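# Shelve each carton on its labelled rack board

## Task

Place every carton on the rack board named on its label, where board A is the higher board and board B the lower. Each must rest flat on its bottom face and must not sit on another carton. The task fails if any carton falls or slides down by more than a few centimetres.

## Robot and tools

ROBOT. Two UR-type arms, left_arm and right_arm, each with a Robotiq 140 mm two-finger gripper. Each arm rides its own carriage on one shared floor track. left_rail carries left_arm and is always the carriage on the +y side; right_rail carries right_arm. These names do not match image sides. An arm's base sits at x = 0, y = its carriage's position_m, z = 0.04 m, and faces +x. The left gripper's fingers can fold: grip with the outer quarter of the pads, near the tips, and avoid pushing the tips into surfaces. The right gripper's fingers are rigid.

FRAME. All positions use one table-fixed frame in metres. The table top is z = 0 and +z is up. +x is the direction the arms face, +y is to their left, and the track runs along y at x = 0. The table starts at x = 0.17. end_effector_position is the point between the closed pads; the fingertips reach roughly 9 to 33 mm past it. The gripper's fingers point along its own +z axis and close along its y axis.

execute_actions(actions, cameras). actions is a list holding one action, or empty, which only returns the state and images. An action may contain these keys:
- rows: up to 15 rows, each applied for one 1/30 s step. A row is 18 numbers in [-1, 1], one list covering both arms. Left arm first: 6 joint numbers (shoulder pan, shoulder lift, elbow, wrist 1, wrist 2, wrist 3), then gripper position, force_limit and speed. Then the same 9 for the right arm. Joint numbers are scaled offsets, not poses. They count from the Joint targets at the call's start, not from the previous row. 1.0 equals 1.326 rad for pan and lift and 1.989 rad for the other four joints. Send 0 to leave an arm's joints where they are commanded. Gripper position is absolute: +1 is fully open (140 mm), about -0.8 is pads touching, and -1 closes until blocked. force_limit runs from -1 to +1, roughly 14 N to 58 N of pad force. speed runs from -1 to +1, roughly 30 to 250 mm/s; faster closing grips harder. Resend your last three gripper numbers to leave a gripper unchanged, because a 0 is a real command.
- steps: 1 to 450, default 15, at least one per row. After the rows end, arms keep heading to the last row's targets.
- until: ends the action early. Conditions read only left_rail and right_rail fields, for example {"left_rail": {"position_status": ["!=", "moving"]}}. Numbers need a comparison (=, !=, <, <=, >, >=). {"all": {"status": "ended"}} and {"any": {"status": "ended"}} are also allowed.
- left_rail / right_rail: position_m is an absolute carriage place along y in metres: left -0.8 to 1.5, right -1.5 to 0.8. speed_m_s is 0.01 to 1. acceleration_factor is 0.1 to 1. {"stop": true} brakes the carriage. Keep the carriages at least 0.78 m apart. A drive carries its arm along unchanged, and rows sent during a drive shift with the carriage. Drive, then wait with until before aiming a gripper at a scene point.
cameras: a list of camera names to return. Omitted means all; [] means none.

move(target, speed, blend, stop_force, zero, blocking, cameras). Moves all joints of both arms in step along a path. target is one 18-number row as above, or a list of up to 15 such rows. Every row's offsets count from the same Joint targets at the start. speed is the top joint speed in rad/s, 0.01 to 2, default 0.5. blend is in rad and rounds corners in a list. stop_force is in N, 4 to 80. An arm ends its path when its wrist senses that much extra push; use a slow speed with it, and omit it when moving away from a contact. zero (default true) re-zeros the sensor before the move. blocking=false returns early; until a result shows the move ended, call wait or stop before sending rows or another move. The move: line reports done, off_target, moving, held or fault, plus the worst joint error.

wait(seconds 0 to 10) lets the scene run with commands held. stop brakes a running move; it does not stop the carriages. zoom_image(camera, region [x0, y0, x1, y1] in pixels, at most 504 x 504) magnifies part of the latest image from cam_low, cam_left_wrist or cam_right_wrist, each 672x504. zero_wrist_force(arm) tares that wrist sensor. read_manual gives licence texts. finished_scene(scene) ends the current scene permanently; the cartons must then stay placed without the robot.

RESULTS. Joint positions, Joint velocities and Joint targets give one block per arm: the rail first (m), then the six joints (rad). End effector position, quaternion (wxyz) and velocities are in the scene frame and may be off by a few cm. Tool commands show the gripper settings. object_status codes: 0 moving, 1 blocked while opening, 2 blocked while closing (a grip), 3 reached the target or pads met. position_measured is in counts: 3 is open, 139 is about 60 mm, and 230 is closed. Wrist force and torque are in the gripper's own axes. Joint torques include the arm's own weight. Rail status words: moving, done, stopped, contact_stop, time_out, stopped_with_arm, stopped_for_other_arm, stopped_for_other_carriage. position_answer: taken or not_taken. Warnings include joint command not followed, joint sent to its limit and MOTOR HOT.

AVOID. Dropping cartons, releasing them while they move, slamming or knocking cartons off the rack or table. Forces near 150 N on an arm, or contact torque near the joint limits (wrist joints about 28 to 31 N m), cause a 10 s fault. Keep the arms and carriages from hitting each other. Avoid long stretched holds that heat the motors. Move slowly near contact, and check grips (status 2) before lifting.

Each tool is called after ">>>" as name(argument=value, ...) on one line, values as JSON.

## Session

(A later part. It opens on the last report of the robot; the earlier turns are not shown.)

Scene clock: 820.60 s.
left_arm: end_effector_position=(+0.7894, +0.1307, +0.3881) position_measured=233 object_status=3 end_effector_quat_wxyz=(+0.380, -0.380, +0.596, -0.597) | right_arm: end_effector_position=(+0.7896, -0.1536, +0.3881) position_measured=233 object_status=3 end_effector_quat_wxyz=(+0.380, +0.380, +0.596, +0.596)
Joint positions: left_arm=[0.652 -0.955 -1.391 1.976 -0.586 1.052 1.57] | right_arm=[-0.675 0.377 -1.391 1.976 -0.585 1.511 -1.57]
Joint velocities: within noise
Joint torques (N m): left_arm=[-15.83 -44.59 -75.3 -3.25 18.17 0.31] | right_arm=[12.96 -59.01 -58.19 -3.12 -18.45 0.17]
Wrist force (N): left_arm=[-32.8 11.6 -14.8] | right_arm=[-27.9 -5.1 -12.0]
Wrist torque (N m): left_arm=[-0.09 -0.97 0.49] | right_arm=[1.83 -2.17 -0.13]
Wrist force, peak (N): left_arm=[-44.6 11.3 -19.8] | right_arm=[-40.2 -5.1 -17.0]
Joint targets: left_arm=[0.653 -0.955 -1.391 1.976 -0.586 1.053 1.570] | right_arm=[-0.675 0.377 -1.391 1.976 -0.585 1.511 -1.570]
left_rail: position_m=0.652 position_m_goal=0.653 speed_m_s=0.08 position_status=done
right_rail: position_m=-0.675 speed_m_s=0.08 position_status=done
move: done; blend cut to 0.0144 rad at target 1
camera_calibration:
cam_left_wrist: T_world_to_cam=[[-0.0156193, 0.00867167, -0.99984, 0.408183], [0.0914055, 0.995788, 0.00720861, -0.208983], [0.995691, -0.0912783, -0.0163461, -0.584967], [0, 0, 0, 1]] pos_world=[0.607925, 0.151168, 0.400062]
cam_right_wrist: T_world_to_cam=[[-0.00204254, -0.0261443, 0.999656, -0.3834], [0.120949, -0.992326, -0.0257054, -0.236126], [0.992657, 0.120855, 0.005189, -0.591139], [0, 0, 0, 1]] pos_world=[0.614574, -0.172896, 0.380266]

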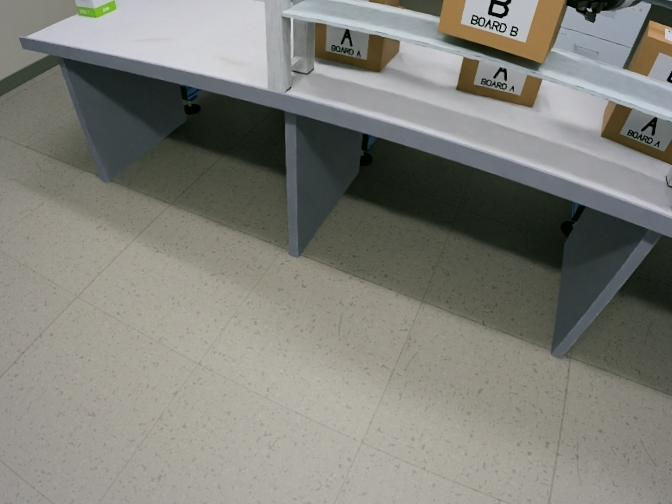

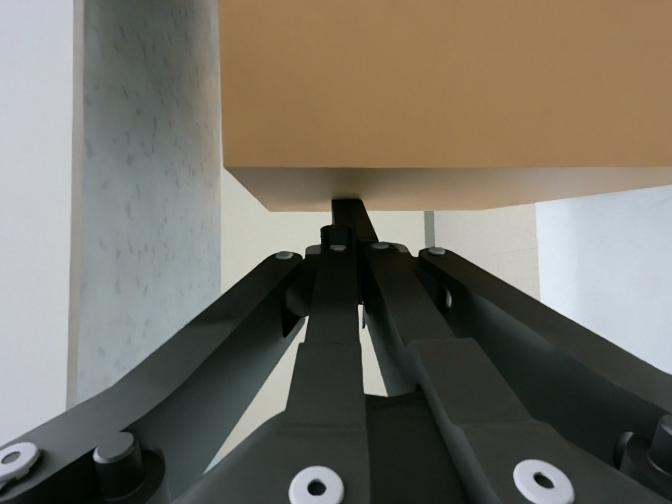

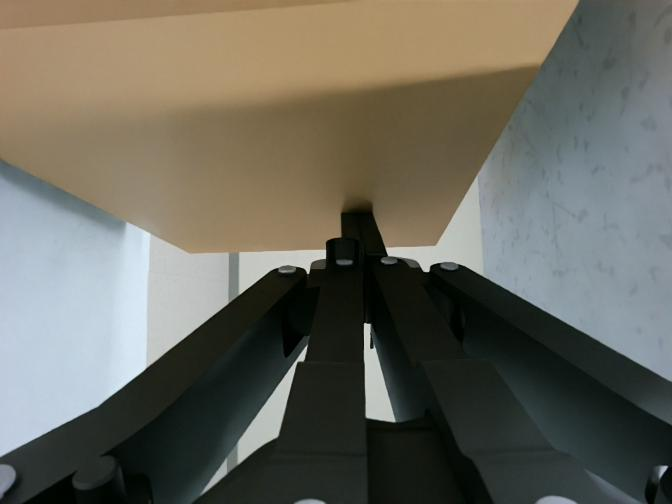

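>>> move(target=[0,0.0249,0.0136,-0.0302,0,0,-1,0,0,0,0.0249,0.0136,-0.0302,0,0,-1,0,0], speed=0.03, stop_force=16)

>>> zoom_image(camera="cam_low", region=[420, 0, 620, 120])

Scene clock: 831.10 s.
left_arm: end_effector_position=(+0.7897, +0.1306, +0.3636) position_measured=233 object_status=3 end_effector_quat_wxyz=(+0.380, -0.380, +0.596, -0.597) | right_arm: end_effector_position=(+0.7899, -0.1535, +0.3629) position_measured=233 object_status=3 end_effector_quat_wxyz=(+0.380, +0.380, +0.596, +0.597)
Joint positions: left_arm=[0.652 -0.955 -1.365 1.997 -0.632 1.053 1.57] | right_arm=[-0.675 0.377 -1.365 1.997 -0.633 1.511 -1.57]
Joint velocities: within noise
Joint torques (N m): left_arm=[-21.24 -75.85 -64.79 -1.69 17.11 -0.46] | right_arm=[20.19 -68.14 -48.99 -1.11 -16.76 0.25]
Wrist force (N): left_arm=[-34.6 -1.7 -14.9] | right_arm=[-32.5 8.6 -19.0]
Wrist torque (N m): left_arm=[0.11 -0.99 0.29] | right_arm=[1.52 -2.20 0.12]
Wrist force, peak (N): left_arm=[-35.9 -11.6 -21.0] | right_arm=[-33.4 16.1 -23.5]
Joint targets: left_arm=[0.653 -0.955 -1.365 1.997 -0.632 1.053 1.570] | right_arm=[-0.675 0.377 -1.365 1.997 -0.633 1.511 -1.570]
left_rail: position_m=0.652 position_m_goal=0.653 speed_m_s=0.08 position_status=done
right_rail: position_m=-0.675 speed_m_s=0.08 position_status=done
move: contact (left_arm, right_arm); left_arm: the wrist 1 is farthest, 0.014 rad from its target; right_arm: the wrist 1 is farthest, 0.012 rad from its target
camera_calibration:
cam_left_wrist: T_world_to_cam=[[-0.015429, 0.00840132, -0.999846, 0.383678], [0.0913408, 0.995795, 0.00695778, -0.20854], [0.9957, -0.0912193, -0.0161315, -0.58577], [0, 0, 0, 1]] pos_world=[0.60822, 0.151006, 0.37562]
cam_right_wrist: T_world_to_cam=[[-0.00242607, -0.026295, 0.999651, -0.357857], [0.120887, -0.992331, -0.025809, -0.236695], [0.992663, 0.120782, 0.00558618, -0.591551], [0, 0, 0, 1]] pos_world=[0.614957, -0.172841, 0.354928]

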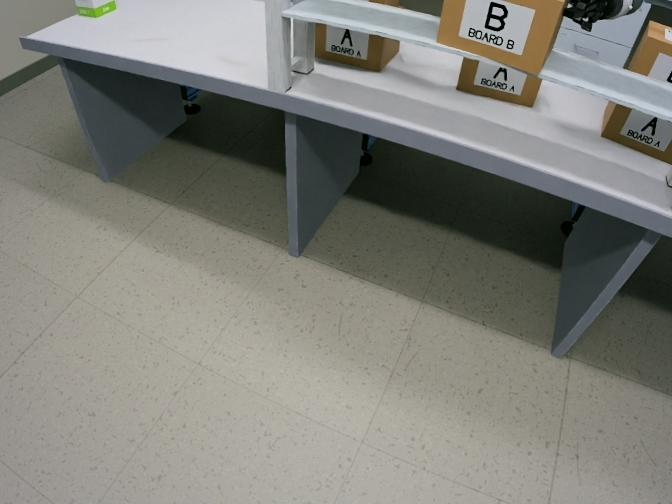

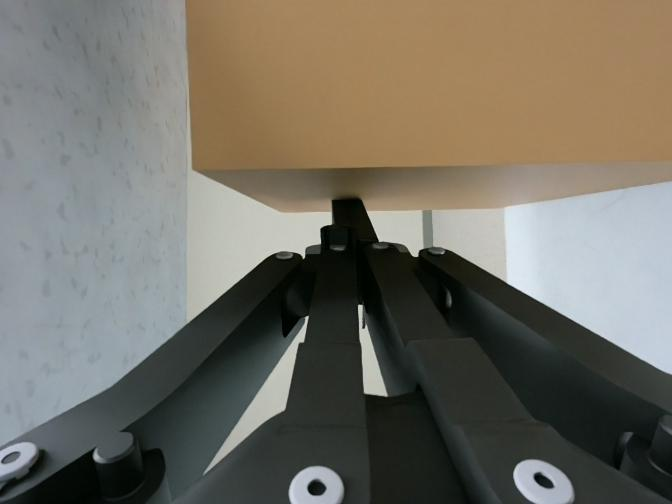

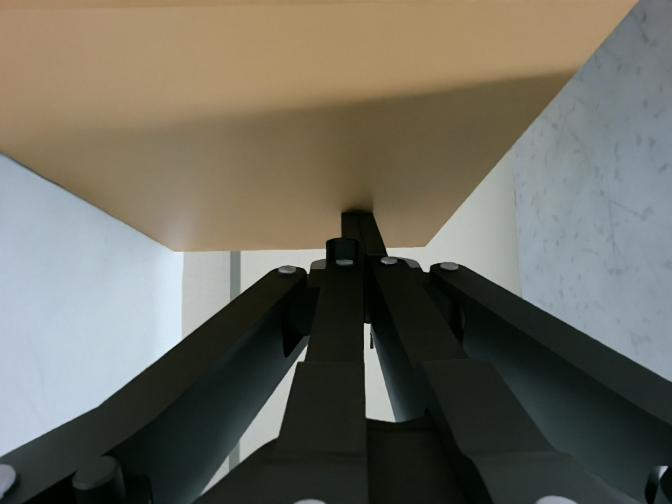

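Scaled by 2.520.

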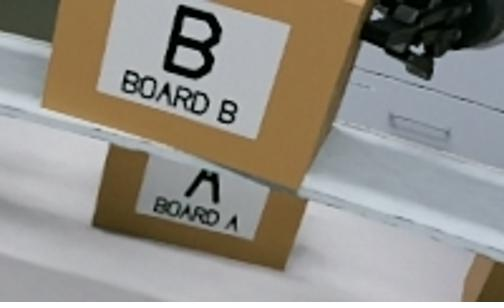

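>>> execute_actions(actions=[{"left_rail":{"position_m":0.673,"speed_m_s":0.2},"right_rail":{"position_m":-0.685,"speed_m_s":0.2},"steps":90,"until":{"all":{"status":"ended"}}}], cameras=[])

>>> move(target=[[-0.1452,-0.1165,0.0779,0,-0.0968,0,-1,0,0,0.0685,-0.1165,0.0779,0,0.0457,0,-1,0,0],[-0.2679,-0.1842,0.1234,-0.0006,-0.1790,0,-1,0,0,0.1320,-0.1842,0.1234,-0.0006,0.0885,0,-1,0,0],[-0.4117,-0.3376,0.0822,0.1428,-0.2750,0,-1,0,0,0.2150,-0.3376,0.0822,0.1428,0.1438,0,-1,0,0]], speed=0.4, blend=0.03, cameras=[])

>>> execute_actions(actions=[{"left_rail":{"position_m":0.1945,"speed_m_s":0.6},"right_rail":{"position_m":-1.1855,"speed_m_s":0.6},"steps":200,"until":{"all":{"status":"ended"}}}], cameras=["cam_low","cam_left_wrist","cam_right_wrist"])

Scene clock: 863.03 s.
left_arm: end_effector_position=(+0.7897, +0.1509, +0.3638) position_measured=233 object_status=3 end_effector_quat_wxyz=(+0.380, -0.380, +0.596, -0.597) | right_arm: end_effector_position=(+0.7899, -0.1633, +0.3629) position_measured=233 object_status=3 end_effector_quat_wxyz=(+0.380, +0.380, +0.596, +0.597) end_effector_velocity=(+0.000, -0.002, +0.002) end_effector_angular_velocity=(+0.001, -0.001, -0.003)
Joint positions: left_arm=[0.673 -0.955 -1.365 1.996 -0.632 1.053 1.57] | right_arm=[-0.685 0.377 -1.365 1.997 -0.633 1.511 -1.57]
Joint velocities: left_arm=[within noise] | right_arm=[-0.001 0 -0.002 0 0.001 0.003 0]
Joint torques (N m): left_arm=[6.13 -75.56 -30.38 -2.51 -1.49 -0.25] | right_arm=[-6.85 -68.9 -35.74 -4.87 3.07 0.17]
Wrist force (N): left_arm=[-0.6 1.9 -0.2] | right_arm=[2.1 8.8 0.5]
Wrist torque (N m): left_arm=[0.07 0.16 0.36] | right_arm=[2.19 -0.66 0.06]
Wrist force, peak (N): left_arm=[-34.7 -2.0 -14.9] | right_arm=[-32.5 9.7 -19.1]
Joint targets: left_arm=[0.673 -0.955 -1.365 1.997 -0.632 1.053 1.570] | right_arm=[-0.685 0.377 -1.365 1.997 -0.633 1.511 -1.570]
Tool commands: left_gripper/position=-1.0 left_gripper/force_limit=+0.0 left_gripper/speed=+0.0 right_gripper/position=-1.0 right_gripper/force_limit=+0.0 right_gripper/speed=+0.0
left_rail: position_m=0.673 speed_m_s=0.20 position_status=done
right_rail: position_m=-0.685 speed_m_s=0.20 position_status=done
No camera images: "cameras" was empty.

Scene clock: 865.23 s.
left_arm: end_effector_position=(+0.5100, +0.1520, +0.5013) position_measured=233 object_status=3 end_effector_quat_wxyz=(+0.380, -0.381, +0.596, -0.597) | right_arm: end_effector_position=(+0.5102, -0.1639, +0.5007) position_measured=233 object_status=3 end_effector_quat_wxyz=(+0.380, +0.380, +0.596, +0.596)
Joint positions: left_arm=[0.673 -1.5 -1.813 2.16 -0.348 0.506 1.57] | right_arm=[-0.685 0.662 -1.812 2.161 -0.349 1.797 -1.57]
Joint velocities: within noise
Joint torques (N m): left_arm=[-15.73 -46.51 -58.17 1.52 -2.93 -0.28] | right_arm=[11.36 -41.87 -48.42 -0.06 3.47 0.1]
Wrist force (N): left_arm=[-0.8 2.0 -0.1] | right_arm=[1.5 9.1 0.9]
Wrist torque (N m): left_arm=[0.11 0.22 0.36] | right_arm=[2.16 -0.51 -0.02]
Wrist force, peak (N): left_arm=[-2.9 2.2 2.3] | right_arm=[2.0 11.2 -0.3]
Joint targets: left_arm=[0.673 -1.500 -1.813 2.160 -0.348 0.506 1.570] | right_arm=[-0.685 0.662 -1.812 2.161 -0.349 1.797 -1.570]
left_rail: position_m=0.673 speed_m_s=0.20 position_status=done
right_rail: position_m=-0.685 speed_m_s=0.20 position_status=done
move: done
No camera images: "cameras" was empty.

Scene clock: 867.23 s.
left_arm: end_effector_position=(+0.5100, -0.3265, +0.5015) position_measured=233 object_status=3 end_effector_quat_wxyz=(+0.380, -0.381, +0.596, -0.597) end_effector_velocity=(+0.000, +0.000, -0.001) end_effector_angular_velocity=(+0.002, +0.000, +0.001) | right_arm: end_effector_position=(+0.5101, -0.6643, +0.5009) position_measured=233 object_status=3 end_effector_quat_wxyz=(+0.380, +0.380, +0.596, +0.596) end_effector_velocity=(+0.001, -0.002, +0.001) end_effector_angular_velocity=(+0.000, -0.001, -0.002)
Joint positions: left_arm=[0.195 -1.5 -1.813 2.16 -0.348 0.506 1.57] | right_arm=[-1.185 0.662 -1.812 2.161 -0.349 1.797 -1.57]
Joint velocities: left_arm=[-0.001 0.001 0 0.003 -0.001 0 0] | right_arm=[-0.001 -0.001 -0.001 0 -0.001 0.001 -0.001]
Joint torques (N m): left_arm=[8.72 -29.28 -44.7 0.5 -1.63 -0.94] | right_arm=[8.08 -16.6 -41.5 -0.44 0.63 0.1]
Wrist force (N): left_arm=[-0.7 2.1 -0.3] | right_arm=[1.4 9.0 0.8]
Wrist torque (N m): left_arm=[0.13 0.21 0.36] | right_arm=[2.14 -0.50 -0.03]
Wrist force, peak (N): left_arm=[-2.6 1.8 -1.1] | right_arm=[3.1 9.2 1.2]
Joint targets: left_arm=[0.195 -1.500 -1.813 2.160 -0.348 0.506 1.570] | right_arm=[-1.185 0.662 -1.812 2.161 -0.349 1.797 -1.570]
Tool commands: left_gripper/position=-1.0 left_gripper/force_limit=+0.0 left_gripper/speed=+0.0 right_gripper/position=-1.0 right_gripper/force_limit=+0.0 right_gripper/speed=+0.0
left_rail: position_m=0.195 speed_m_s=0.60 position_status=done
right_rail: position_m=-1.185 speed_m_s=0.60 position_status=done
camera_calibration:
cam_left_wrist: T_world_to_cam=[[-0.0157883, 0.00804785, -0.999843, 0.521067], [0.0903311, 0.99589, 0.00658964, 0.27193], [0.995787, -0.0902128, -0.0164503, -0.346254], [0, 0, 0, 1]] pos_world=[0.328458, -0.306243, 0.513498]
cam_right_wrist: T_world_to_cam=[[-0.00253096, -0.0265211, 0.999645, -0.510026], [0.119953, -0.992438, -0.0260262, -0.705661], [0.992776, 0.119845, 0.00569312, -0.253574], [0, 0, 0, 1]] pos_world=[0.335098, -0.683462, 0.492923]

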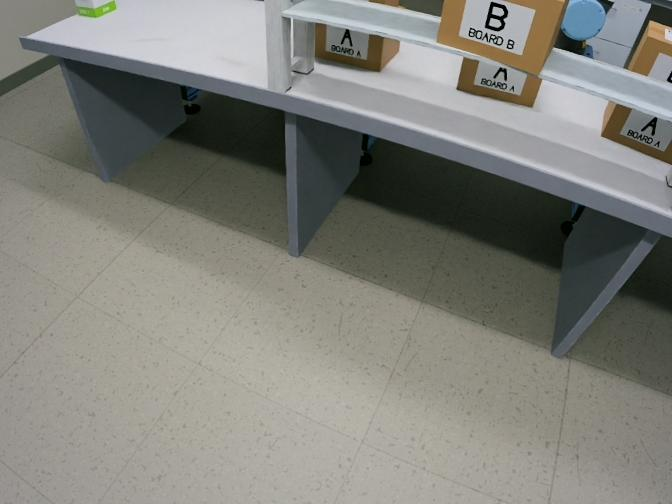

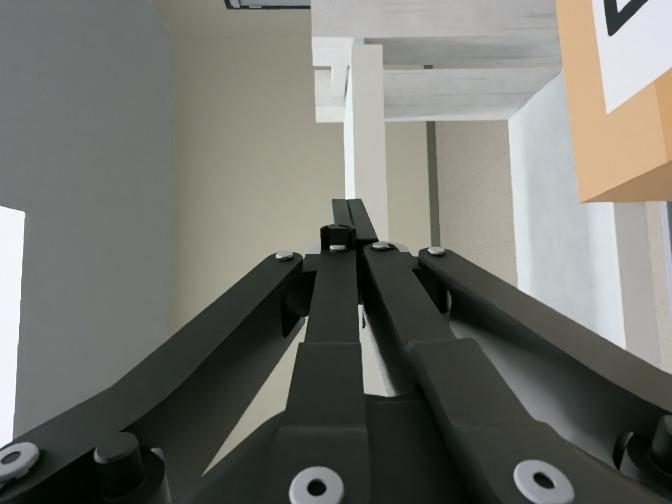

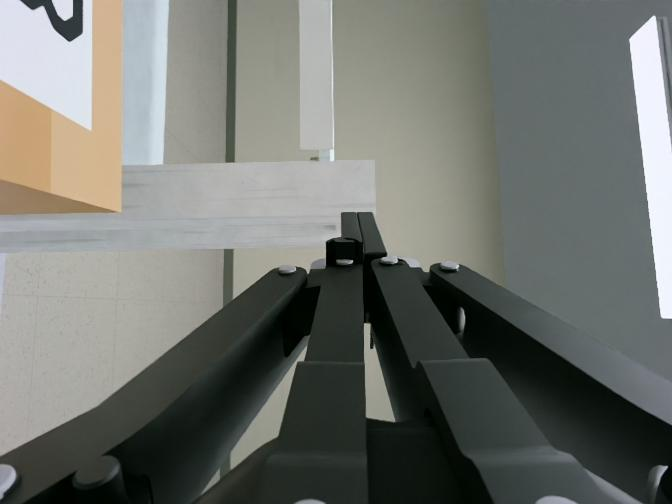

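>>> move(target=[0,0.1977,0.1195,-0.2512,0,0,-1,0,0,0,0.1977,0.1195,-0.2512,0,0,-1,0,0], speed=0.6, cameras=[])

>>> execute_actions(actions=[{"left_rail":{"position_m":0.1648,"speed_m_s":0.08},"right_rail":{"position_m":-1.1558,"speed_m_s":0.08},"steps":120,"until":{"all":{"status":"ended"}}}], cameras=[])

Scene clock: 875.67 s.
left_arm: end_effector_position=(+0.5100, -0.3268, +0.2855) position_measured=233 object_status=3 end_effector_quat_wxyz=(+0.380, -0.381, +0.596, -0.597) | right_arm: end_effector_position=(+0.5101, -0.6644, +0.2850) position_measured=233 object_status=3 end_effector_quat_wxyz=(+0.380, +0.380, +0.596, +0.596)
Joint positions: left_arm=[0.194 -1.5 -1.551 2.398 -0.847 0.506 1.57] | right_arm=[-1.186 0.662 -1.55 2.398 -0.848 1.797 -1.57]
Joint velocities: within noise
Joint torques (N m): left_arm=[8.63 -18.35 -23.45 -4.15 -1.04 -0.51] | right_arm=[-1.39 -26.6 -21.42 -7.99 -2.14 0.21]
Wrist force (N): left_arm=[-0.9 2.0 -0.1] | right_arm=[1.3 9.5 0.7]
Wrist torque (N m): left_arm=[0.08 0.24 0.36] | right_arm=[2.28 -0.46 0.02]
Wrist force, peak (N): left_arm=[-1.1 4.5 -0.3] | right_arm=[1.5 11.6 0.1]
Joint targets: left_arm=[0.195 -1.500 -1.551 2.398 -0.847 0.506 1.570] | right_arm=[-1.185 0.662 -1.550 2.398 -0.849 1.797 -1.570]
left_rail: position_m=0.194 position_m_goal=0.195 speed_m_s=0.60 position_status=done
right_rail: position_m=-1.186 position_m_goal=-1.185 speed_m_s=0.60 position_status=done
move: done
No camera images: "cameras" was empty.

Scene clock: 876.60 s.
left_arm: end_effector_position=(+0.5101, -0.3562, +0.2852) position_measured=233 object_status=3 end_effector_quat_wxyz=(+0.380, -0.381, +0.596, -0.596) | right_arm: end_effector_position=(+0.5100, -0.6349, +0.2848) position_measured=233 object_status=3 end_effector_quat_wxyz=(+0.380, +0.380, +0.596, +0.596)
Joint positions: left_arm=[0.165 -1.5 -1.551 2.398 -0.847 0.505 1.57] | right_arm=[-1.156 0.662 -1.55 2.399 -0.849 1.797 -1.57]
Joint velocities: within noise
Joint torques (N m): left_arm=[-18.13 -22.21 -65.25 -3.67 20.72 -0.52] | right_arm=[10.28 -33.29 -45.51 -6.75 -12.18 0.29]
Wrist force (N): left_arm=[-40.8 -10.7 -27.1] | right_arm=[-41.7 18.4 -26.5]
Wrist torque (N m): left_arm=[0.36 -1.03 0.20] | right_arm=[1.94 -1.32 0.12]
Wrist force, peak (N): left_arm=[-40.8 -10.7 -27.1] | right_arm=[-41.7 18.4 -26.5]
Joint targets: left_arm=[0.165 -1.500 -1.551 2.398 -0.847 0.506 1.570] | right_arm=[-1.156 0.662 -1.550 2.398 -0.849 1.797 -1.570]
Tool commands: left_gripper/position=-1.0 left_gripper/force_limit=+0.0 left_gripper/speed=+0.0 right_gripper/position=-1.0 right_gripper/force_limit=+0.0 right_gripper/speed=+0.0
left_rail: position_m=0.165 speed_m_s=0.08 position_status=done
right_rail: position_m=-1.156 speed_m_s=0.08 position_status=done
No camera images: "cameras" was empty.

>>> move(target=[[0,-0.0640,-0.0221,0.0648,0,0,-1,0,0,0,-0.0640,-0.0221,0.0648,0,0,-1,0,0],[0,-0.1177,-0.0489,0.1274,0,0,-1,0,0,0,-0.1177,-0.0489,0.1274,0,0,-1,0,0]], speed=0.12, blend=0.02, cameras=["cam_left_wrist","cam_right_wrist"])

Scene clock: 886.40 s.
left_arm: end_effector_position=(+0.5100, -0.3564, +0.3883) position_measured=233 object_status=3 end_effector_quat_wxyz=(+0.380, -0.381, +0.596, -0.596) | right_arm: end_effector_position=(+0.5101, -0.6347, +0.3877) position_measured=233 object_status=3 end_effector_quat_wxyz=(+0.380, +0.380, +0.596, +0.596)
Joint positions: left_arm=[0.165 -1.5 -1.707 2.301 -0.594 0.506 1.57] | right_arm=[-1.156 0.662 -1.706 2.301 -0.595 1.797 -1.57]
Joint velocities: within noise
Joint torques (N m): left_arm=[-27.45 -48.05 -81.67 -3.21 15.46 -0.38] | right_arm=[33.67 -48.17 -63.89 -4.02 -12.78 -0.05]
Wrist force (N): left_arm=[-40.9 12.1 -18.1] | right_arm=[-40.3 -1.4 -16.8]
Wrist torque (N m): left_arm=[-0.11 -1.21 0.46] | right_arm=[2.38 -1.35 -0.17]
Wrist force, peak (N): left_arm=[-50.7 11.7 -22.0] | right_arm=[-50.0 -1.4 -20.7]
Joint targets: left_arm=[0.165 -1.500 -1.707 2.300 -0.594 0.506 1.570] | right_arm=[-1.156 0.662 -1.706 2.301 -0.595 1.797 -1.570]
left_rail: position_m=0.165 speed_m_s=0.08 position_status=done
right_rail: position_m=-1.156 speed_m_s=0.08 position_status=done
move: done
camera_calibration:
cam_left_wrist: T_world_to_cam=[[-0.0158113, 0.0083723, -0.99984, 0.408241], [0.0903198, 0.995889, 0.00691091, 0.302327], [0.995787, -0.090196, -0.0165025, -0.35081], [0, 0, 0, 1]] pos_world=[0.328481, -0.336144, 0.400297]
cam_right_wrist: T_world_to_cam=[[-0.0022784, -0.0263256, 0.999651, -0.396077], [0.120004, -0.992437, -0.0258621, -0.67933], [0.992771, 0.119903, 0.00542034, -0.25628], [0, 0, 0, 1]] pos_world=[0.335047, -0.65389, 0.379759]
Images, in order (width x height): cam_left_wrist 672x504, cam_right_wrist 672x504.

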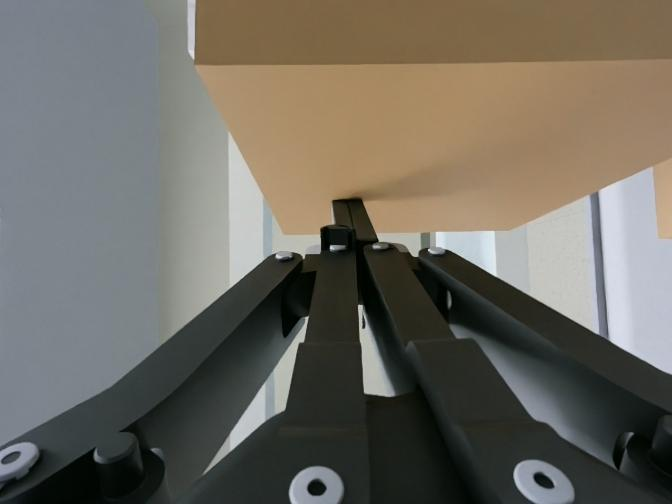

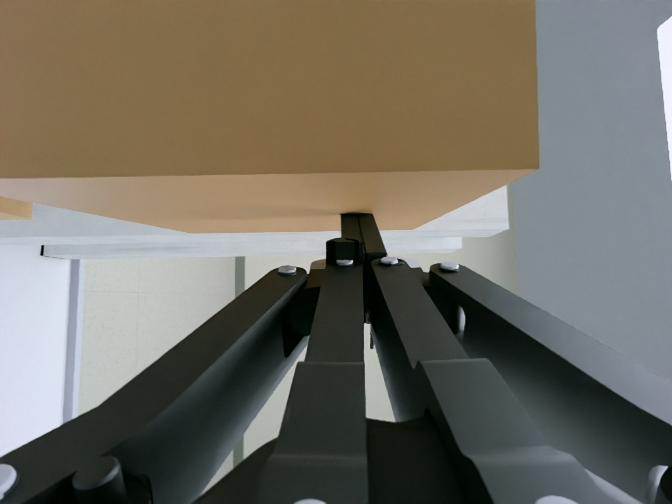

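>>> execute_actions(actions=[{"left_rail":{"position_m":0.3173,"speed_m_s":0.06,"acceleration_factor":0.15},"right_rail":{"position_m":-1.0033,"speed_m_s":0.06,"acceleration_factor":0.15},"steps":200,"until":{"all":{"status":"ended"}}}], cameras=[])

Scene clock: 896.27 s.
left_arm: end_effector_position=(+0.5100, -0.2039, +0.3884) position_measured=233 object_status=3 end_effector_quat_wxyz=(+0.380, -0.381, +0.596, -0.596) | right_arm: end_effector_position=(+0.5101, -0.4823, +0.3878) position_measured=233 object_status=3 end_effector_quat_wxyz=(+0.380, +0.380, +0.596, +0.596)
Joint positions: left_arm=[0.317 -1.5 -1.707 2.3 -0.594 0.506 1.57] | right_arm=[-1.003 0.662 -1.706 2.301 -0.595 1.797 -1.57]
Joint velocities: within noise
Joint torques (N m): left_arm=[-14.06 -46.52 -72.45 -4.35 8.25 -0.8] | right_arm=[32.64 -37.29 -52.81 -5.5 -6.56 0.47]
Wrist force (N): left_arm=[-41.8 11.0 -18.8] | right_arm=[-40.7 -0.5 -17.1]
Wrist torque (N m): left_arm=[-0.14 -1.18 0.47] | right_arm=[2.37 -1.38 -0.16]
Wrist force, peak (N): left_arm=[-42.1 11.9 -18.6] | right_arm=[-41.5 -0.8 -17.3]
Joint targets: left_arm=[0.317 -1.500 -1.707 2.300 -0.594 0.506 1.570] | right_arm=[-1.003 0.662 -1.706 2.301 -0.595 1.797 -1.570]
Tool commands: left_gripper/position=-1.0 left_gripper/force_limit=+0.0 left_gripper/speed=+0.0 right_gripper/position=-1.0 right_gripper/force_limit=+0.0 right_gripper/speed=+0.0
left_rail: position_m=0.317 speed_m_s=0.06 position_status=done
right_rail: position_m=-1.003 speed_m_s=0.06 position_status=done
No camera images: "cameras" was empty.

>>> move(target=[[0.0747,0.0296,-0.0167,-0.0030,0.0498,0,-1,0,0,-0.0443,0.0296,-0.0167,-0.0030,-0.0296,0,-1,0,0],[0.1438,0.0616,-0.0360,-0.0051,0.0959,0,-1,0,0,-0.0830,0.0616,-0.0360,-0.0051,-0.0554,0,-1,0,0],[0.2080,0.0953,-0.0575,-0.0060,0.1387,0,-1,0,0,-0.1170,0.0953,-0.0575,-0.0060,-0.0780,0,-1,0,0],[0.2664,0.1300,-0.0811,-0.0055,0.1776,0,-1,0,0,-0.1465,0.1300,-0.0811,-0.0055,-0.0977,0,-1,0,0],[0.3445,0.1836,-0.1202,-0.0023,0.2297,0,-1,0,0,-0.1842,0.1836,-0.1202,-0.0023,-0.1228,0,-1,0,0],[0.4124,0.2382,-0.1633,0.0045,0.2749,0,-1,0,0,-0.2154,0.2382,-0.1633,0.0045,-0.1436,0,-1,0,0]], speed=0.15, blend=0.02, cameras=["cam_low"])

Scene clock: 943.37 s.
left_arm: end_effector_position=(+0.7899, -0.2036, +0.3885) position_measured=233 object_status=3 end_effector_quat_wxyz=(+0.380, -0.380, +0.596, -0.597) | right_arm: end_effector_position=(+0.7899, -0.4824, +0.3877) position_measured=233 object_status=3 end_effector_quat_wxyz=(+0.380, +0.380, +0.596, +0.596)
Joint positions: left_arm=[0.317 -0.954 -1.391 1.976 -0.585 1.052 1.57] | right_arm=[-1.003 0.376 -1.391 1.977 -0.586 1.511 -1.57]
Joint velocities: within noise
Joint torques (N m): left_arm=[-18.45 -42.95 -79.13 -4.41 19.99 -0.42] | right_arm=[15.85 -56.06 -58.86 -3.27 -20.21 0.33]
Wrist force (N): left_arm=[-36.9 10.8 -17.0] | right_arm=[-35.3 0.0 -15.5]
Wrist torque (N m): left_arm=[-0.23 -1.21 0.46] | right_arm=[2.49 -1.57 -0.09]
Wrist force, peak (N): left_arm=[-48.8 10.9 -21.7] | right_arm=[-47.9 -1.4 -19.7]
Joint targets: left_arm=[0.317 -0.954 -1.391 1.976 -0.585 1.052 1.570] | right_arm=[-1.003 0.376 -1.390 1.976 -0.586 1.511 -1.570]
left_rail: position_m=0.317 speed_m_s=0.06 position_status=done
right_rail: position_m=-1.003 speed_m_s=0.06 position_status=done
move: done
Images, in order (width x height): cam_low 672x504.

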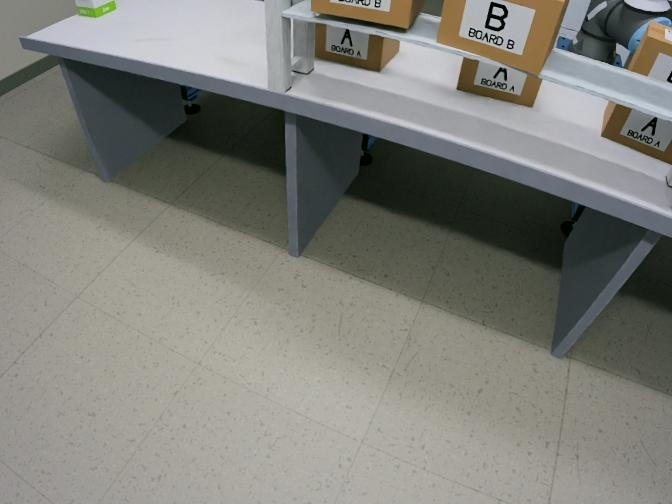

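>>> move(target=[0,0.0249,0.0136,-0.0302,0,0,-1,0,0,0,0.0249,0.0136,-0.0302,0,0,-1,0,0], speed=0.04, stop_force=16, cameras=["cam_low"])

Scene clock: 950.37 s.
left_arm: end_effector_position=(+0.7902, -0.2038, +0.3657) position_measured=233 object_status=3 end_effector_quat_wxyz=(+0.380, -0.380, +0.596, -0.597) | right_arm: end_effector_position=(+0.7903, -0.4824, +0.3644) position_measured=233 object_status=3 end_effector_quat_wxyz=(+0.380, +0.380, +0.596, +0.596)
Joint positions: left_arm=[0.317 -0.954 -1.368 1.995 -0.628 1.052 1.57] | right_arm=[-1.003 0.376 -1.366 1.996 -0.631 1.511 -1.57]
Joint velocities: within noise
Joint torques (N m): left_arm=[-26.79 -73.84 -67.66 -2.05 19.23 -0.82] | right_arm=[23.39 -69.22 -48.6 -1 -18.96 0.39]
Wrist force (N): left_arm=[-39.9 -1.4 -18.7] | right_arm=[-39.4 11.5 -18.8]
Wrist torque (N m): left_arm=[0.17 -1.16 0.31] | right_arm=[2.18 -1.61 0.10]
Wrist force, peak (N): left_arm=[-42.1 -12.5 -25.2] | right_arm=[-39.9 20.6 -25.0]
Joint targets: left_arm=[0.317 -0.954 -1.368 1.995 -0.628 1.052 1.570] | right_arm=[-1.003 0.376 -1.366 1.996 -0.631 1.511 -1.570]
left_rail: position_m=0.317 speed_m_s=0.06 position_status=done
right_rail: position_m=-1.003 speed_m_s=0.06 position_status=done
move: contact (left_arm, right_arm); left_arm: the wrist 1 is farthest, 0.017 rad from its target; right_arm: the wrist 1 is farthest, 0.015 rad from its target
Images, in order (width x height): cam_low 672x504.

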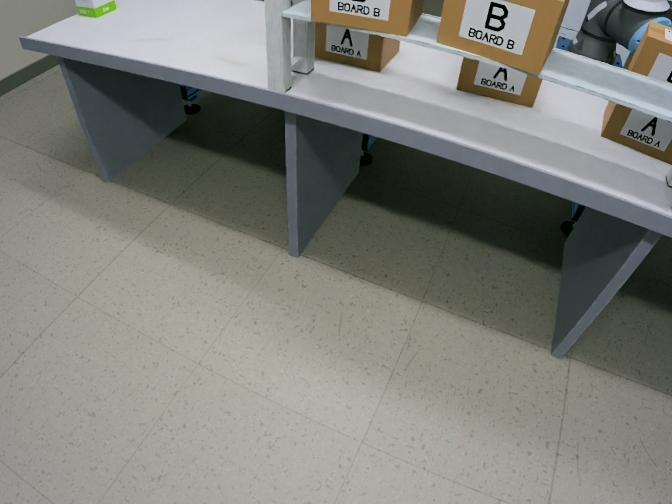

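>>> execute_actions(actions=[{"left_rail":{"position_m":0.3303,"speed_m_s":0.03},"right_rail":{"position_m":-1.0163,"speed_m_s":0.03},"steps":60,"until":{"all":{"status":"ended"}}}], cameras=["cam_low"])

>>> move(target=[[-0.1452,-0.1165,0.0779,0,-0.0968,0,-1,0,0,0.0685,-0.1165,0.0779,0,0.0457,0,-1,0,0],[-0.2679,-0.1842,0.1234,-0.0006,-0.1790,0,-1,0,0,0.1320,-0.1842,0.1234,-0.0006,0.0885,0,-1,0,0],[-0.4117,-0.3376,0.0822,0.1428,-0.2750,0,-1,0,0,0.2150,-0.3376,0.0822,0.1428,0.1438,0,-1,0,0]], speed=0.5, blend=0.03)

Scene clock: 956.57 s.
left_arm: end_effector_position=(+0.7902, -0.1909, +0.3658) position_measured=233 object_status=3 end_effector_quat_wxyz=(+0.380, -0.380, +0.596, -0.597) | right_arm: end_effector_position=(+0.7903, -0.4953, +0.3644) position_measured=233 object_status=3 end_effector_quat_wxyz=(+0.380, +0.380, +0.596, +0.597)
Joint positions: left_arm=[0.33 -0.954 -1.368 1.995 -0.629 1.052 1.57] | right_arm=[-1.016 0.376 -1.366 1.996 -0.631 1.511 -1.57]
Joint velocities: within noise
Joint torques (N m): left_arm=[10.98 -75.04 -30.26 -1.23 -1.53 -0.25] | right_arm=[-15.93 -67.28 -34.84 -4.9 2.18 0.43]
Wrist force (N): left_arm=[1.9 0.8 0.0] | right_arm=[-0.6 6.7 2.2]
Wrist torque (N m): left_arm=[-0.02 -0.15 0.38] | right_arm=[1.63 0.22 0.04]
Wrist force, peak (N): left_arm=[-40.0 -2.8 -19.0] | right_arm=[-39.4 13.0 -19.2]
Joint targets: left_arm=[0.330 -0.954 -1.368 1.995 -0.628 1.052 1.570] | right_arm=[-1.016 0.376 -1.366 1.996 -0.631 1.511 -1.570]
Tool commands: left_gripper/position=-1.0 left_gripper/force_limit=+0.0 left_gripper/speed=+0.0 right_gripper/position=-1.0 right_gripper/force_limit=+0.0 right_gripper/speed=+0.0
left_rail: position_m=0.330 speed_m_s=0.03 position_status=done
right_rail: position_m=-1.016 speed_m_s=0.03 position_status=done
Images, in order (width x height): cam_low 672x504.

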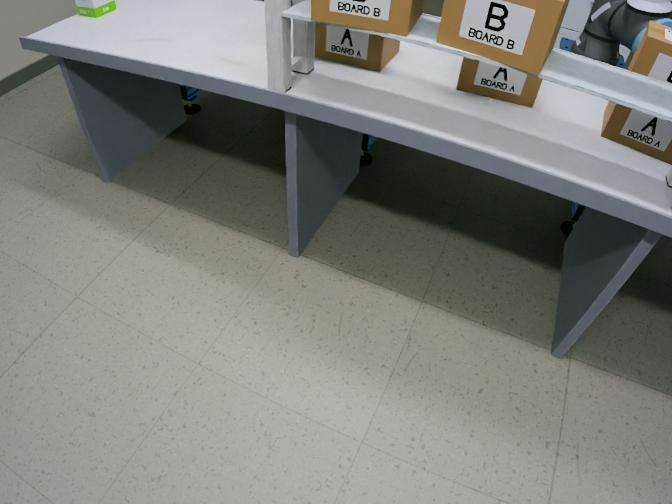

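Scene clock: 958.47 s.
left_arm: end_effector_position=(+0.5105, -0.1897, +0.5030) position_measured=233 object_status=3 end_effector_quat_wxyz=(+0.380, -0.381, +0.595, -0.596) | right_arm: end_effector_position=(+0.5102, -0.4959, +0.5020) position_measured=233 object_status=3 end_effector_quat_wxyz=(+0.380, +0.381, +0.596, +0.596)
Joint positions: left_arm=[0.33 -1.499 -1.815 2.159 -0.345 0.506 1.57] | right_arm=[-1.016 0.661 -1.814 2.16 -0.347 1.797 -1.57]
Joint velocities: within noise
Joint torques (N m): left_arm=[-17.47 -47.12 -59.81 1.64 -2.17 -0.47] | right_arm=[14.59 -36.91 -50.51 0.24 3.61 0.59]
Wrist force (N): left_arm=[-0.8 1.9 -0.3] | right_arm=[-3.6 6.6 2.9]
Wrist torque (N m): left_arm=[0.08 0.21 0.35] | right_arm=[1.59 0.62 -0.02]
Wrist force, peak (N): left_arm=[-3.2 2.3 2.7] | right_arm=[-7.1 5.9 3.2]
Joint targets: left_arm=[0.330 -1.499 -1.815 2.158 -0.344 0.506 1.570] | right_arm=[-1.016 0.661 -1.814 2.160 -0.347 1.797 -1.570]
left_rail: position_m=0.330 speed_m_s=0.03 position_status=done
right_rail: position_m=-1.016 speed_m_s=0.03 position_status=done
move: done
camera_calibration:
cam_left_wrist: T_world_to_cam=[[-0.0157858, 0.00786173, -0.999844, 0.521488], [0.0891585, 0.995997, 0.00642382, 0.136325], [0.995892, -0.0890432, -0.0164236, -0.334286], [0, 0, 0, 1]] pos_world=[0.32899, -0.169645, 0.515041]
cam_right_wrist: T_world_to_cam=[[-0.00272748, -0.0266522, 0.999641, -0.506668], [0.119041, -0.992545, -0.0261382, -0.538007], [0.992886, 0.118927, 0.00587984, -0.274498], [0, 0, 0, 1]] pos_world=[0.335208, -0.514855, 0.494038]

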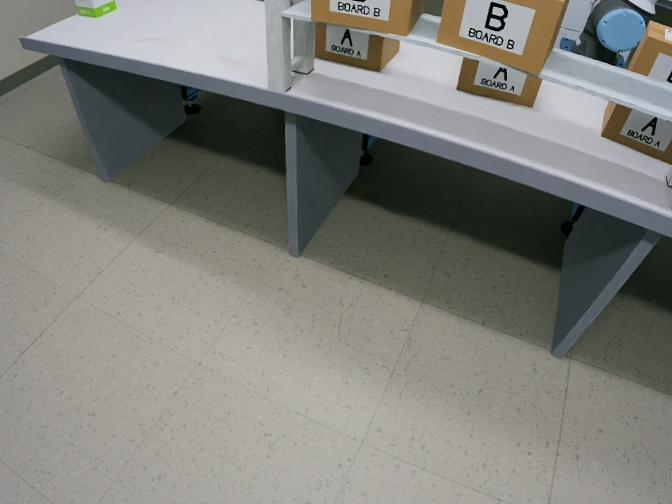

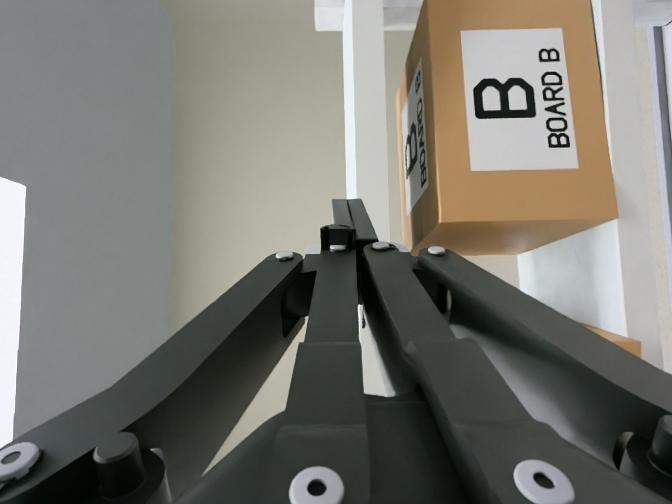

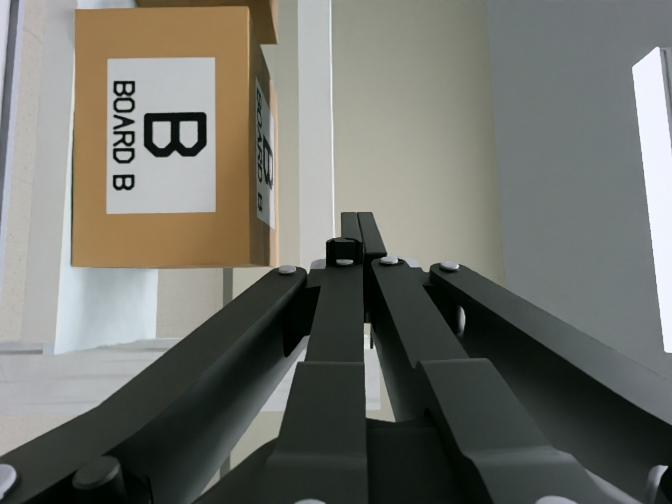

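>>> execute_actions(actions=[{"left_rail":{"position_m":1.17,"speed_m_s":0.6,"acceleration_factor":0.7},"right_rail":{"position_m":-0.21,"speed_m_s":0.55,"acceleration_factor":0.6},"steps":180,"until":{"all":{"status":"ended"}}}])

Scene clock: 966.60 s.
left_arm: end_effector_position=(+0.5105, +0.6500, +0.5031) position_measured=233 object_status=3 end_effector_quat_wxyz=(+0.380, -0.381, +0.595, -0.596) | right_arm: end_effector_position=(+0.5101, +0.3104, +0.5021) position_measured=233 object_status=3 end_effector_quat_wxyz=(+0.380, +0.381, +0.596, +0.596) end_effector_velocity=(+0.000, +0.000, +0.000) end_effector_angular_velocity=(+0.001, +0.002, -0.001)
Joint positions: left_arm=[1.17 -1.499 -1.815 2.158 -0.344 0.506 1.57] | right_arm=[-0.21 0.661 -1.814 2.16 -0.347 1.797 -1.57]
Joint velocities: left_arm=[within noise] | right_arm=[0.001 -0.001 0 0 0.001 0 0.002]
Joint torques (N m): left_arm=[9.97 -26.08 -49.64 0.31 -1.32 -0.07] | right_arm=[8.24 -20.27 -38.4 -0.43 2.84 0.33]
Wrist force (N): left_arm=[-0.7 2.0 -0.5] | right_arm=[-3.4 6.2 2.6]
Wrist torque (N m): left_arm=[0.09 0.21 0.36] | right_arm=[1.50 0.58 -0.03]
Wrist force, peak (N): left_arm=[-1.6 2.1 -0.5] | right_arm=[-4.2 6.9 2.3]
Joint targets: left_arm=[1.170 -1.499 -1.815 2.158 -0.344 0.506 1.570] | right_arm=[-0.210 0.661 -1.814 2.160 -0.347 1.797 -1.570]
Tool commands: left_gripper/position=-1.0 left_gripper/force_limit=+0.0 left_gripper/speed=+0.0 right_gripper/position=-1.0 right_gripper/force_limit=+0.0 right_gripper/speed=+0.0
left_rail: position_m=1.170 speed_m_s=0.60 position_status=done
right_rail: position_m=-0.210 speed_m_s=0.55 position_status=done
camera_calibration:
cam_left_wrist: T_world_to_cam=[[-0.0157808, 0.00778961, -0.999845, 0.515059], [0.0891611, 0.995997, 0.00635238, -0.699946], [0.995892, -0.089047, -0.0164121, -0.259465], [0, 0, 0, 1]] pos_world=[0.328935, 0.670028, 0.515167]
cam_right_wrist: T_world_to_cam=[[-0.00277341, -0.0266887, 0.99964, -0.485274], [0.119057, -0.992542, -0.0261689, 0.26225], [0.992883, 0.118942, 0.00593022, -0.370334], [0, 0, 0, 1]] pos_world=[0.33513, 0.291391, 0.494158]

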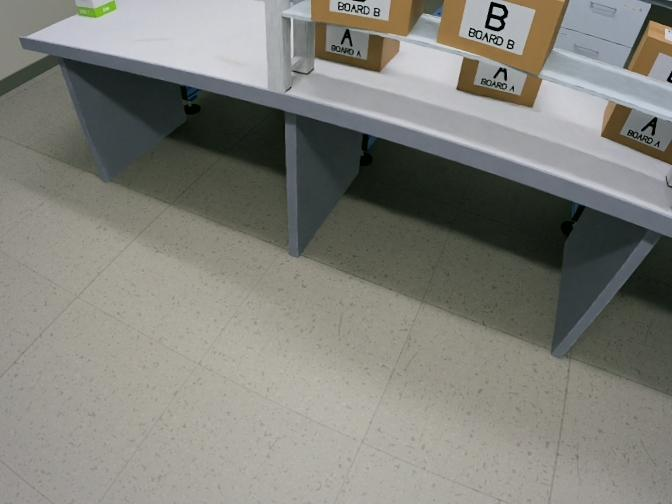

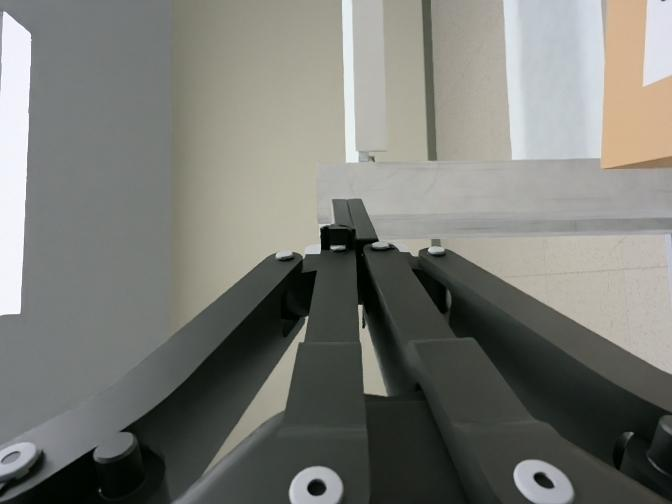

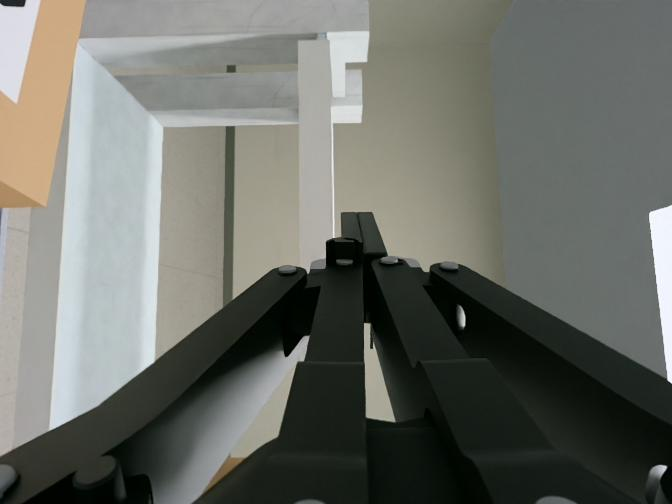

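>>> move(target=[-0.1010,0.1710,0.1398,-0.2532,-0.0664,0,-1,0,0,0.0654,0.1710,0.1398,-0.2532,0.0430,0,-1,0,0], speed=0.35)

>>> execute_actions(actions=[{"left_rail":{"position_m":1.142,"speed_m_s":0.06,"acceleration_factor":0.15},"right_rail":{"position_m":-0.182,"speed_m_s":0.06,"acceleration_factor":0.15},"steps":90,"until":{"all":{"status":"ended"}}}])

Scene clock: 991.90 s.
left_arm: end_effector_position=(+0.4596, +0.6487, +0.2848) position_measured=233 object_status=3 end_effector_quat_wxyz=(+0.380, -0.380, +0.596, -0.596) | right_arm: end_effector_position=(+0.4594, +0.3109, +0.2839) position_measured=233 object_status=3 end_effector_quat_wxyz=(+0.380, +0.380, +0.596, +0.596)
Joint positions: left_arm=[1.17 -1.633 -1.588 2.436 -0.848 0.374 1.57] | right_arm=[-0.21 0.748 -1.587 2.438 -0.85 1.883 -1.57]
Joint velocities: within noise
Joint torques (N m): left_arm=[-14.2 -10.93 -23.25 -4.07 -2.62 -0.59] | right_arm=[11.08 -22.1 -22.11 -8.09 3.37 0.13]
Wrist force (N): left_arm=[-0.4 1.4 -0.2] | right_arm=[-3.6 6.8 3.0]
Wrist torque (N m): left_arm=[-0.06 0.13 0.37] | right_arm=[1.69 0.63 0.01]
Wrist force, peak (N): left_arm=[-0.8 3.4 -0.4] | right_arm=[-4.0 8.4 2.6]
Joint targets: left_arm=[1.170 -1.633 -1.588 2.436 -0.848 0.373 1.570] | right_arm=[-0.210 0.748 -1.587 2.438 -0.850 1.883 -1.570]
left_rail: position_m=1.170 speed_m_s=0.60 position_status=done
right_rail: position_m=-0.210 speed_m_s=0.55 position_status=done
move: done
camera_calibration:
cam_left_wrist: T_world_to_cam=[[-0.0158454, 0.00901226, -0.999834, 0.295236], [0.0910082, 0.995822, 0.00753379, -0.693827], [0.995724, -0.0908737, -0.0165994, -0.211138], [0, 0, 0, 1]] pos_world=[0.278057, 0.66908, 0.296909]
cam_right_wrist: T_world_to_cam=[[-0.00182276, -0.0259475, 0.999662, -0.267879], [0.120212, -0.99242, -0.0255403, 0.262375], [0.992747, 0.120125, 0.00492814, -0.318765], [0, 0, 0, 1]] pos_world=[0.284424, 0.291727, 0.27606]

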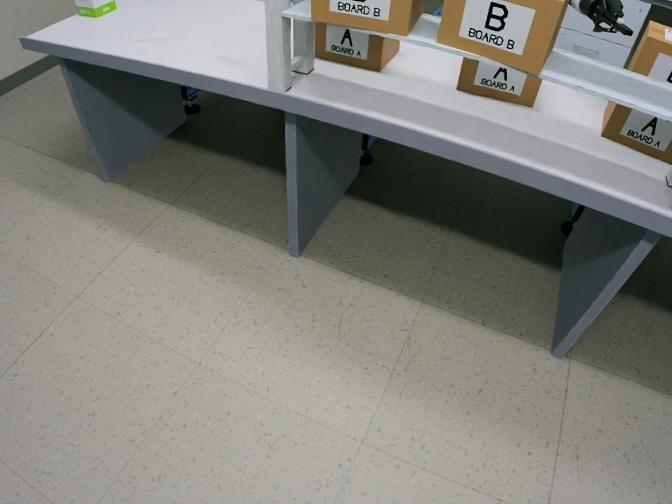

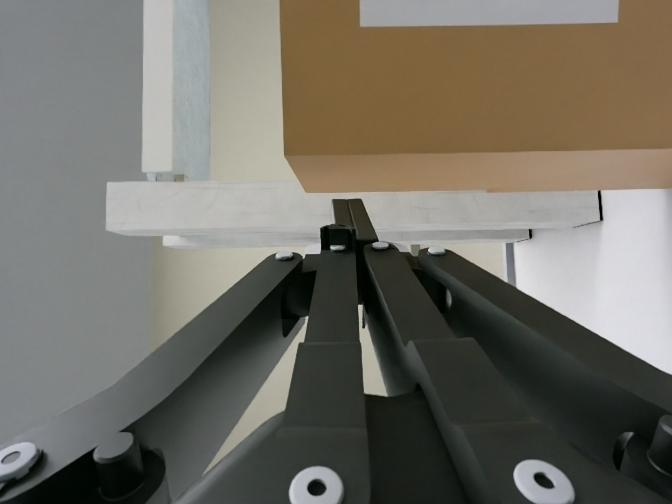

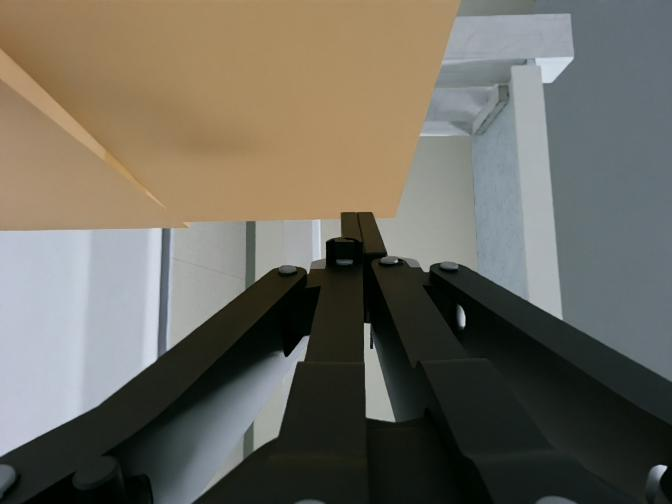

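Scene clock: 993.17 s.
left_arm: end_effector_position=(+0.4596, +0.6208, +0.2848) position_measured=233 object_status=3 end_effector_quat_wxyz=(+0.380, -0.380, +0.596, -0.596) | right_arm: end_effector_position=(+0.4594, +0.3389, +0.2838) position_measured=233 object_status=3 end_effector_quat_wxyz=(+0.380, +0.380, +0.596, +0.596)
Joint positions: left_arm=[1.142 -1.633 -1.588 2.437 -0.848 0.373 1.57] | right_arm=[-0.182 0.748 -1.587 2.438 -0.85 1.883 -1.57]
Joint velocities: within noise
Joint torques (N m): left_arm=[-6.5 -13.54 -31.64 -3.35 3.03 -0.22] | right_arm=[10.39 -23.74 -24.37 -6.84 2.17 0.39]
Wrist force (N): left_arm=[-6.2 2.2 -3.7] | right_arm=[-5.4 6.9 0.6]
Wrist torque (N m): left_arm=[0.02 -0.02 0.36] | right_arm=[1.74 0.67 0.02]
Wrist force, peak (N): left_arm=[-6.3 2.8 -3.8] | right_arm=[-4.9 8.0 0.6]
Joint targets: left_arm=[1.142 -1.633 -1.588 2.436 -0.848 0.373 1.570] | right_arm=[-0.182 0.748 -1.587 2.438 -0.850 1.883 -1.570]
Tool commands: left_gripper/position=-1.0 left_gripper/force_limit=+0.0 left_gripper/speed=+0.0 right_gripper/position=-1.0 right_gripper/force_limit=+0.0 right_gripper/speed=+0.0
left_rail: position_m=1.142 speed_m_s=0.06 position_status=done
right_rail: position_m=-0.182 speed_m_s=0.06 position_status=done
camera_calibration:
cam_left_wrist: T_world_to_cam=[[-0.0158422, 0.00907036, -0.999833, 0.295361], [0.0909571, 0.995826, 0.00759281, -0.666007], [0.995729, -0.0908217, -0.016601, -0.2137], [0, 0, 0, 1]] pos_world=[0.278045, 0.64114, 0.296821]
cam_right_wrist: T_world_to_cam=[[-0.00179845, -0.0259246, 0.999662, -0.267092], [0.120194, -0.992422, -0.0255206, 0.290113], [0.992749, 0.120107, 0.0049008, -0.322078], [0, 0, 0, 1]] pos_world=[0.284392, 0.319674, 0.275984]

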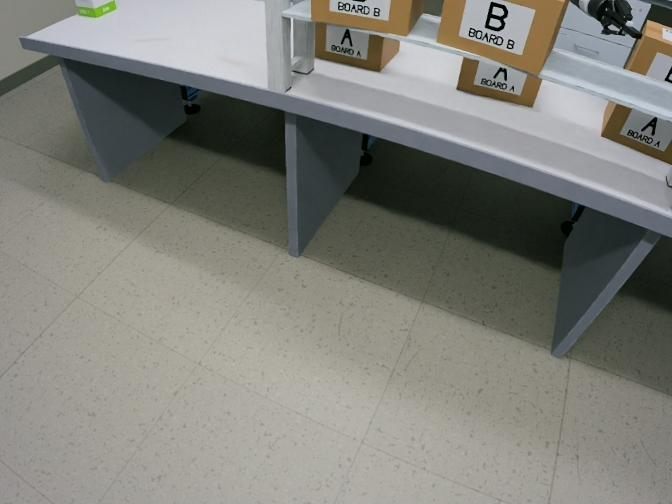

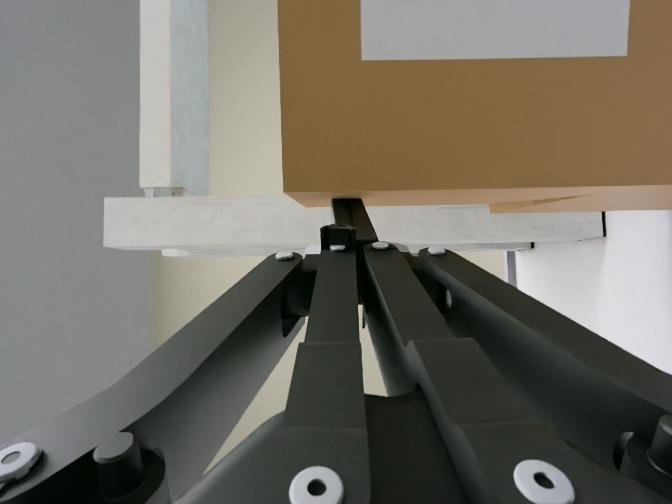

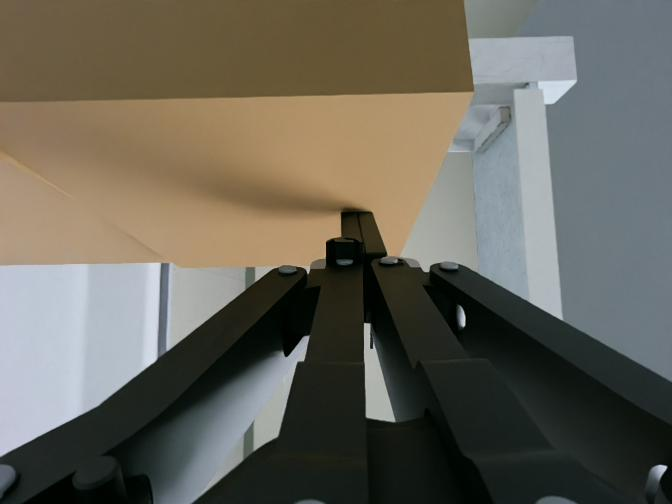

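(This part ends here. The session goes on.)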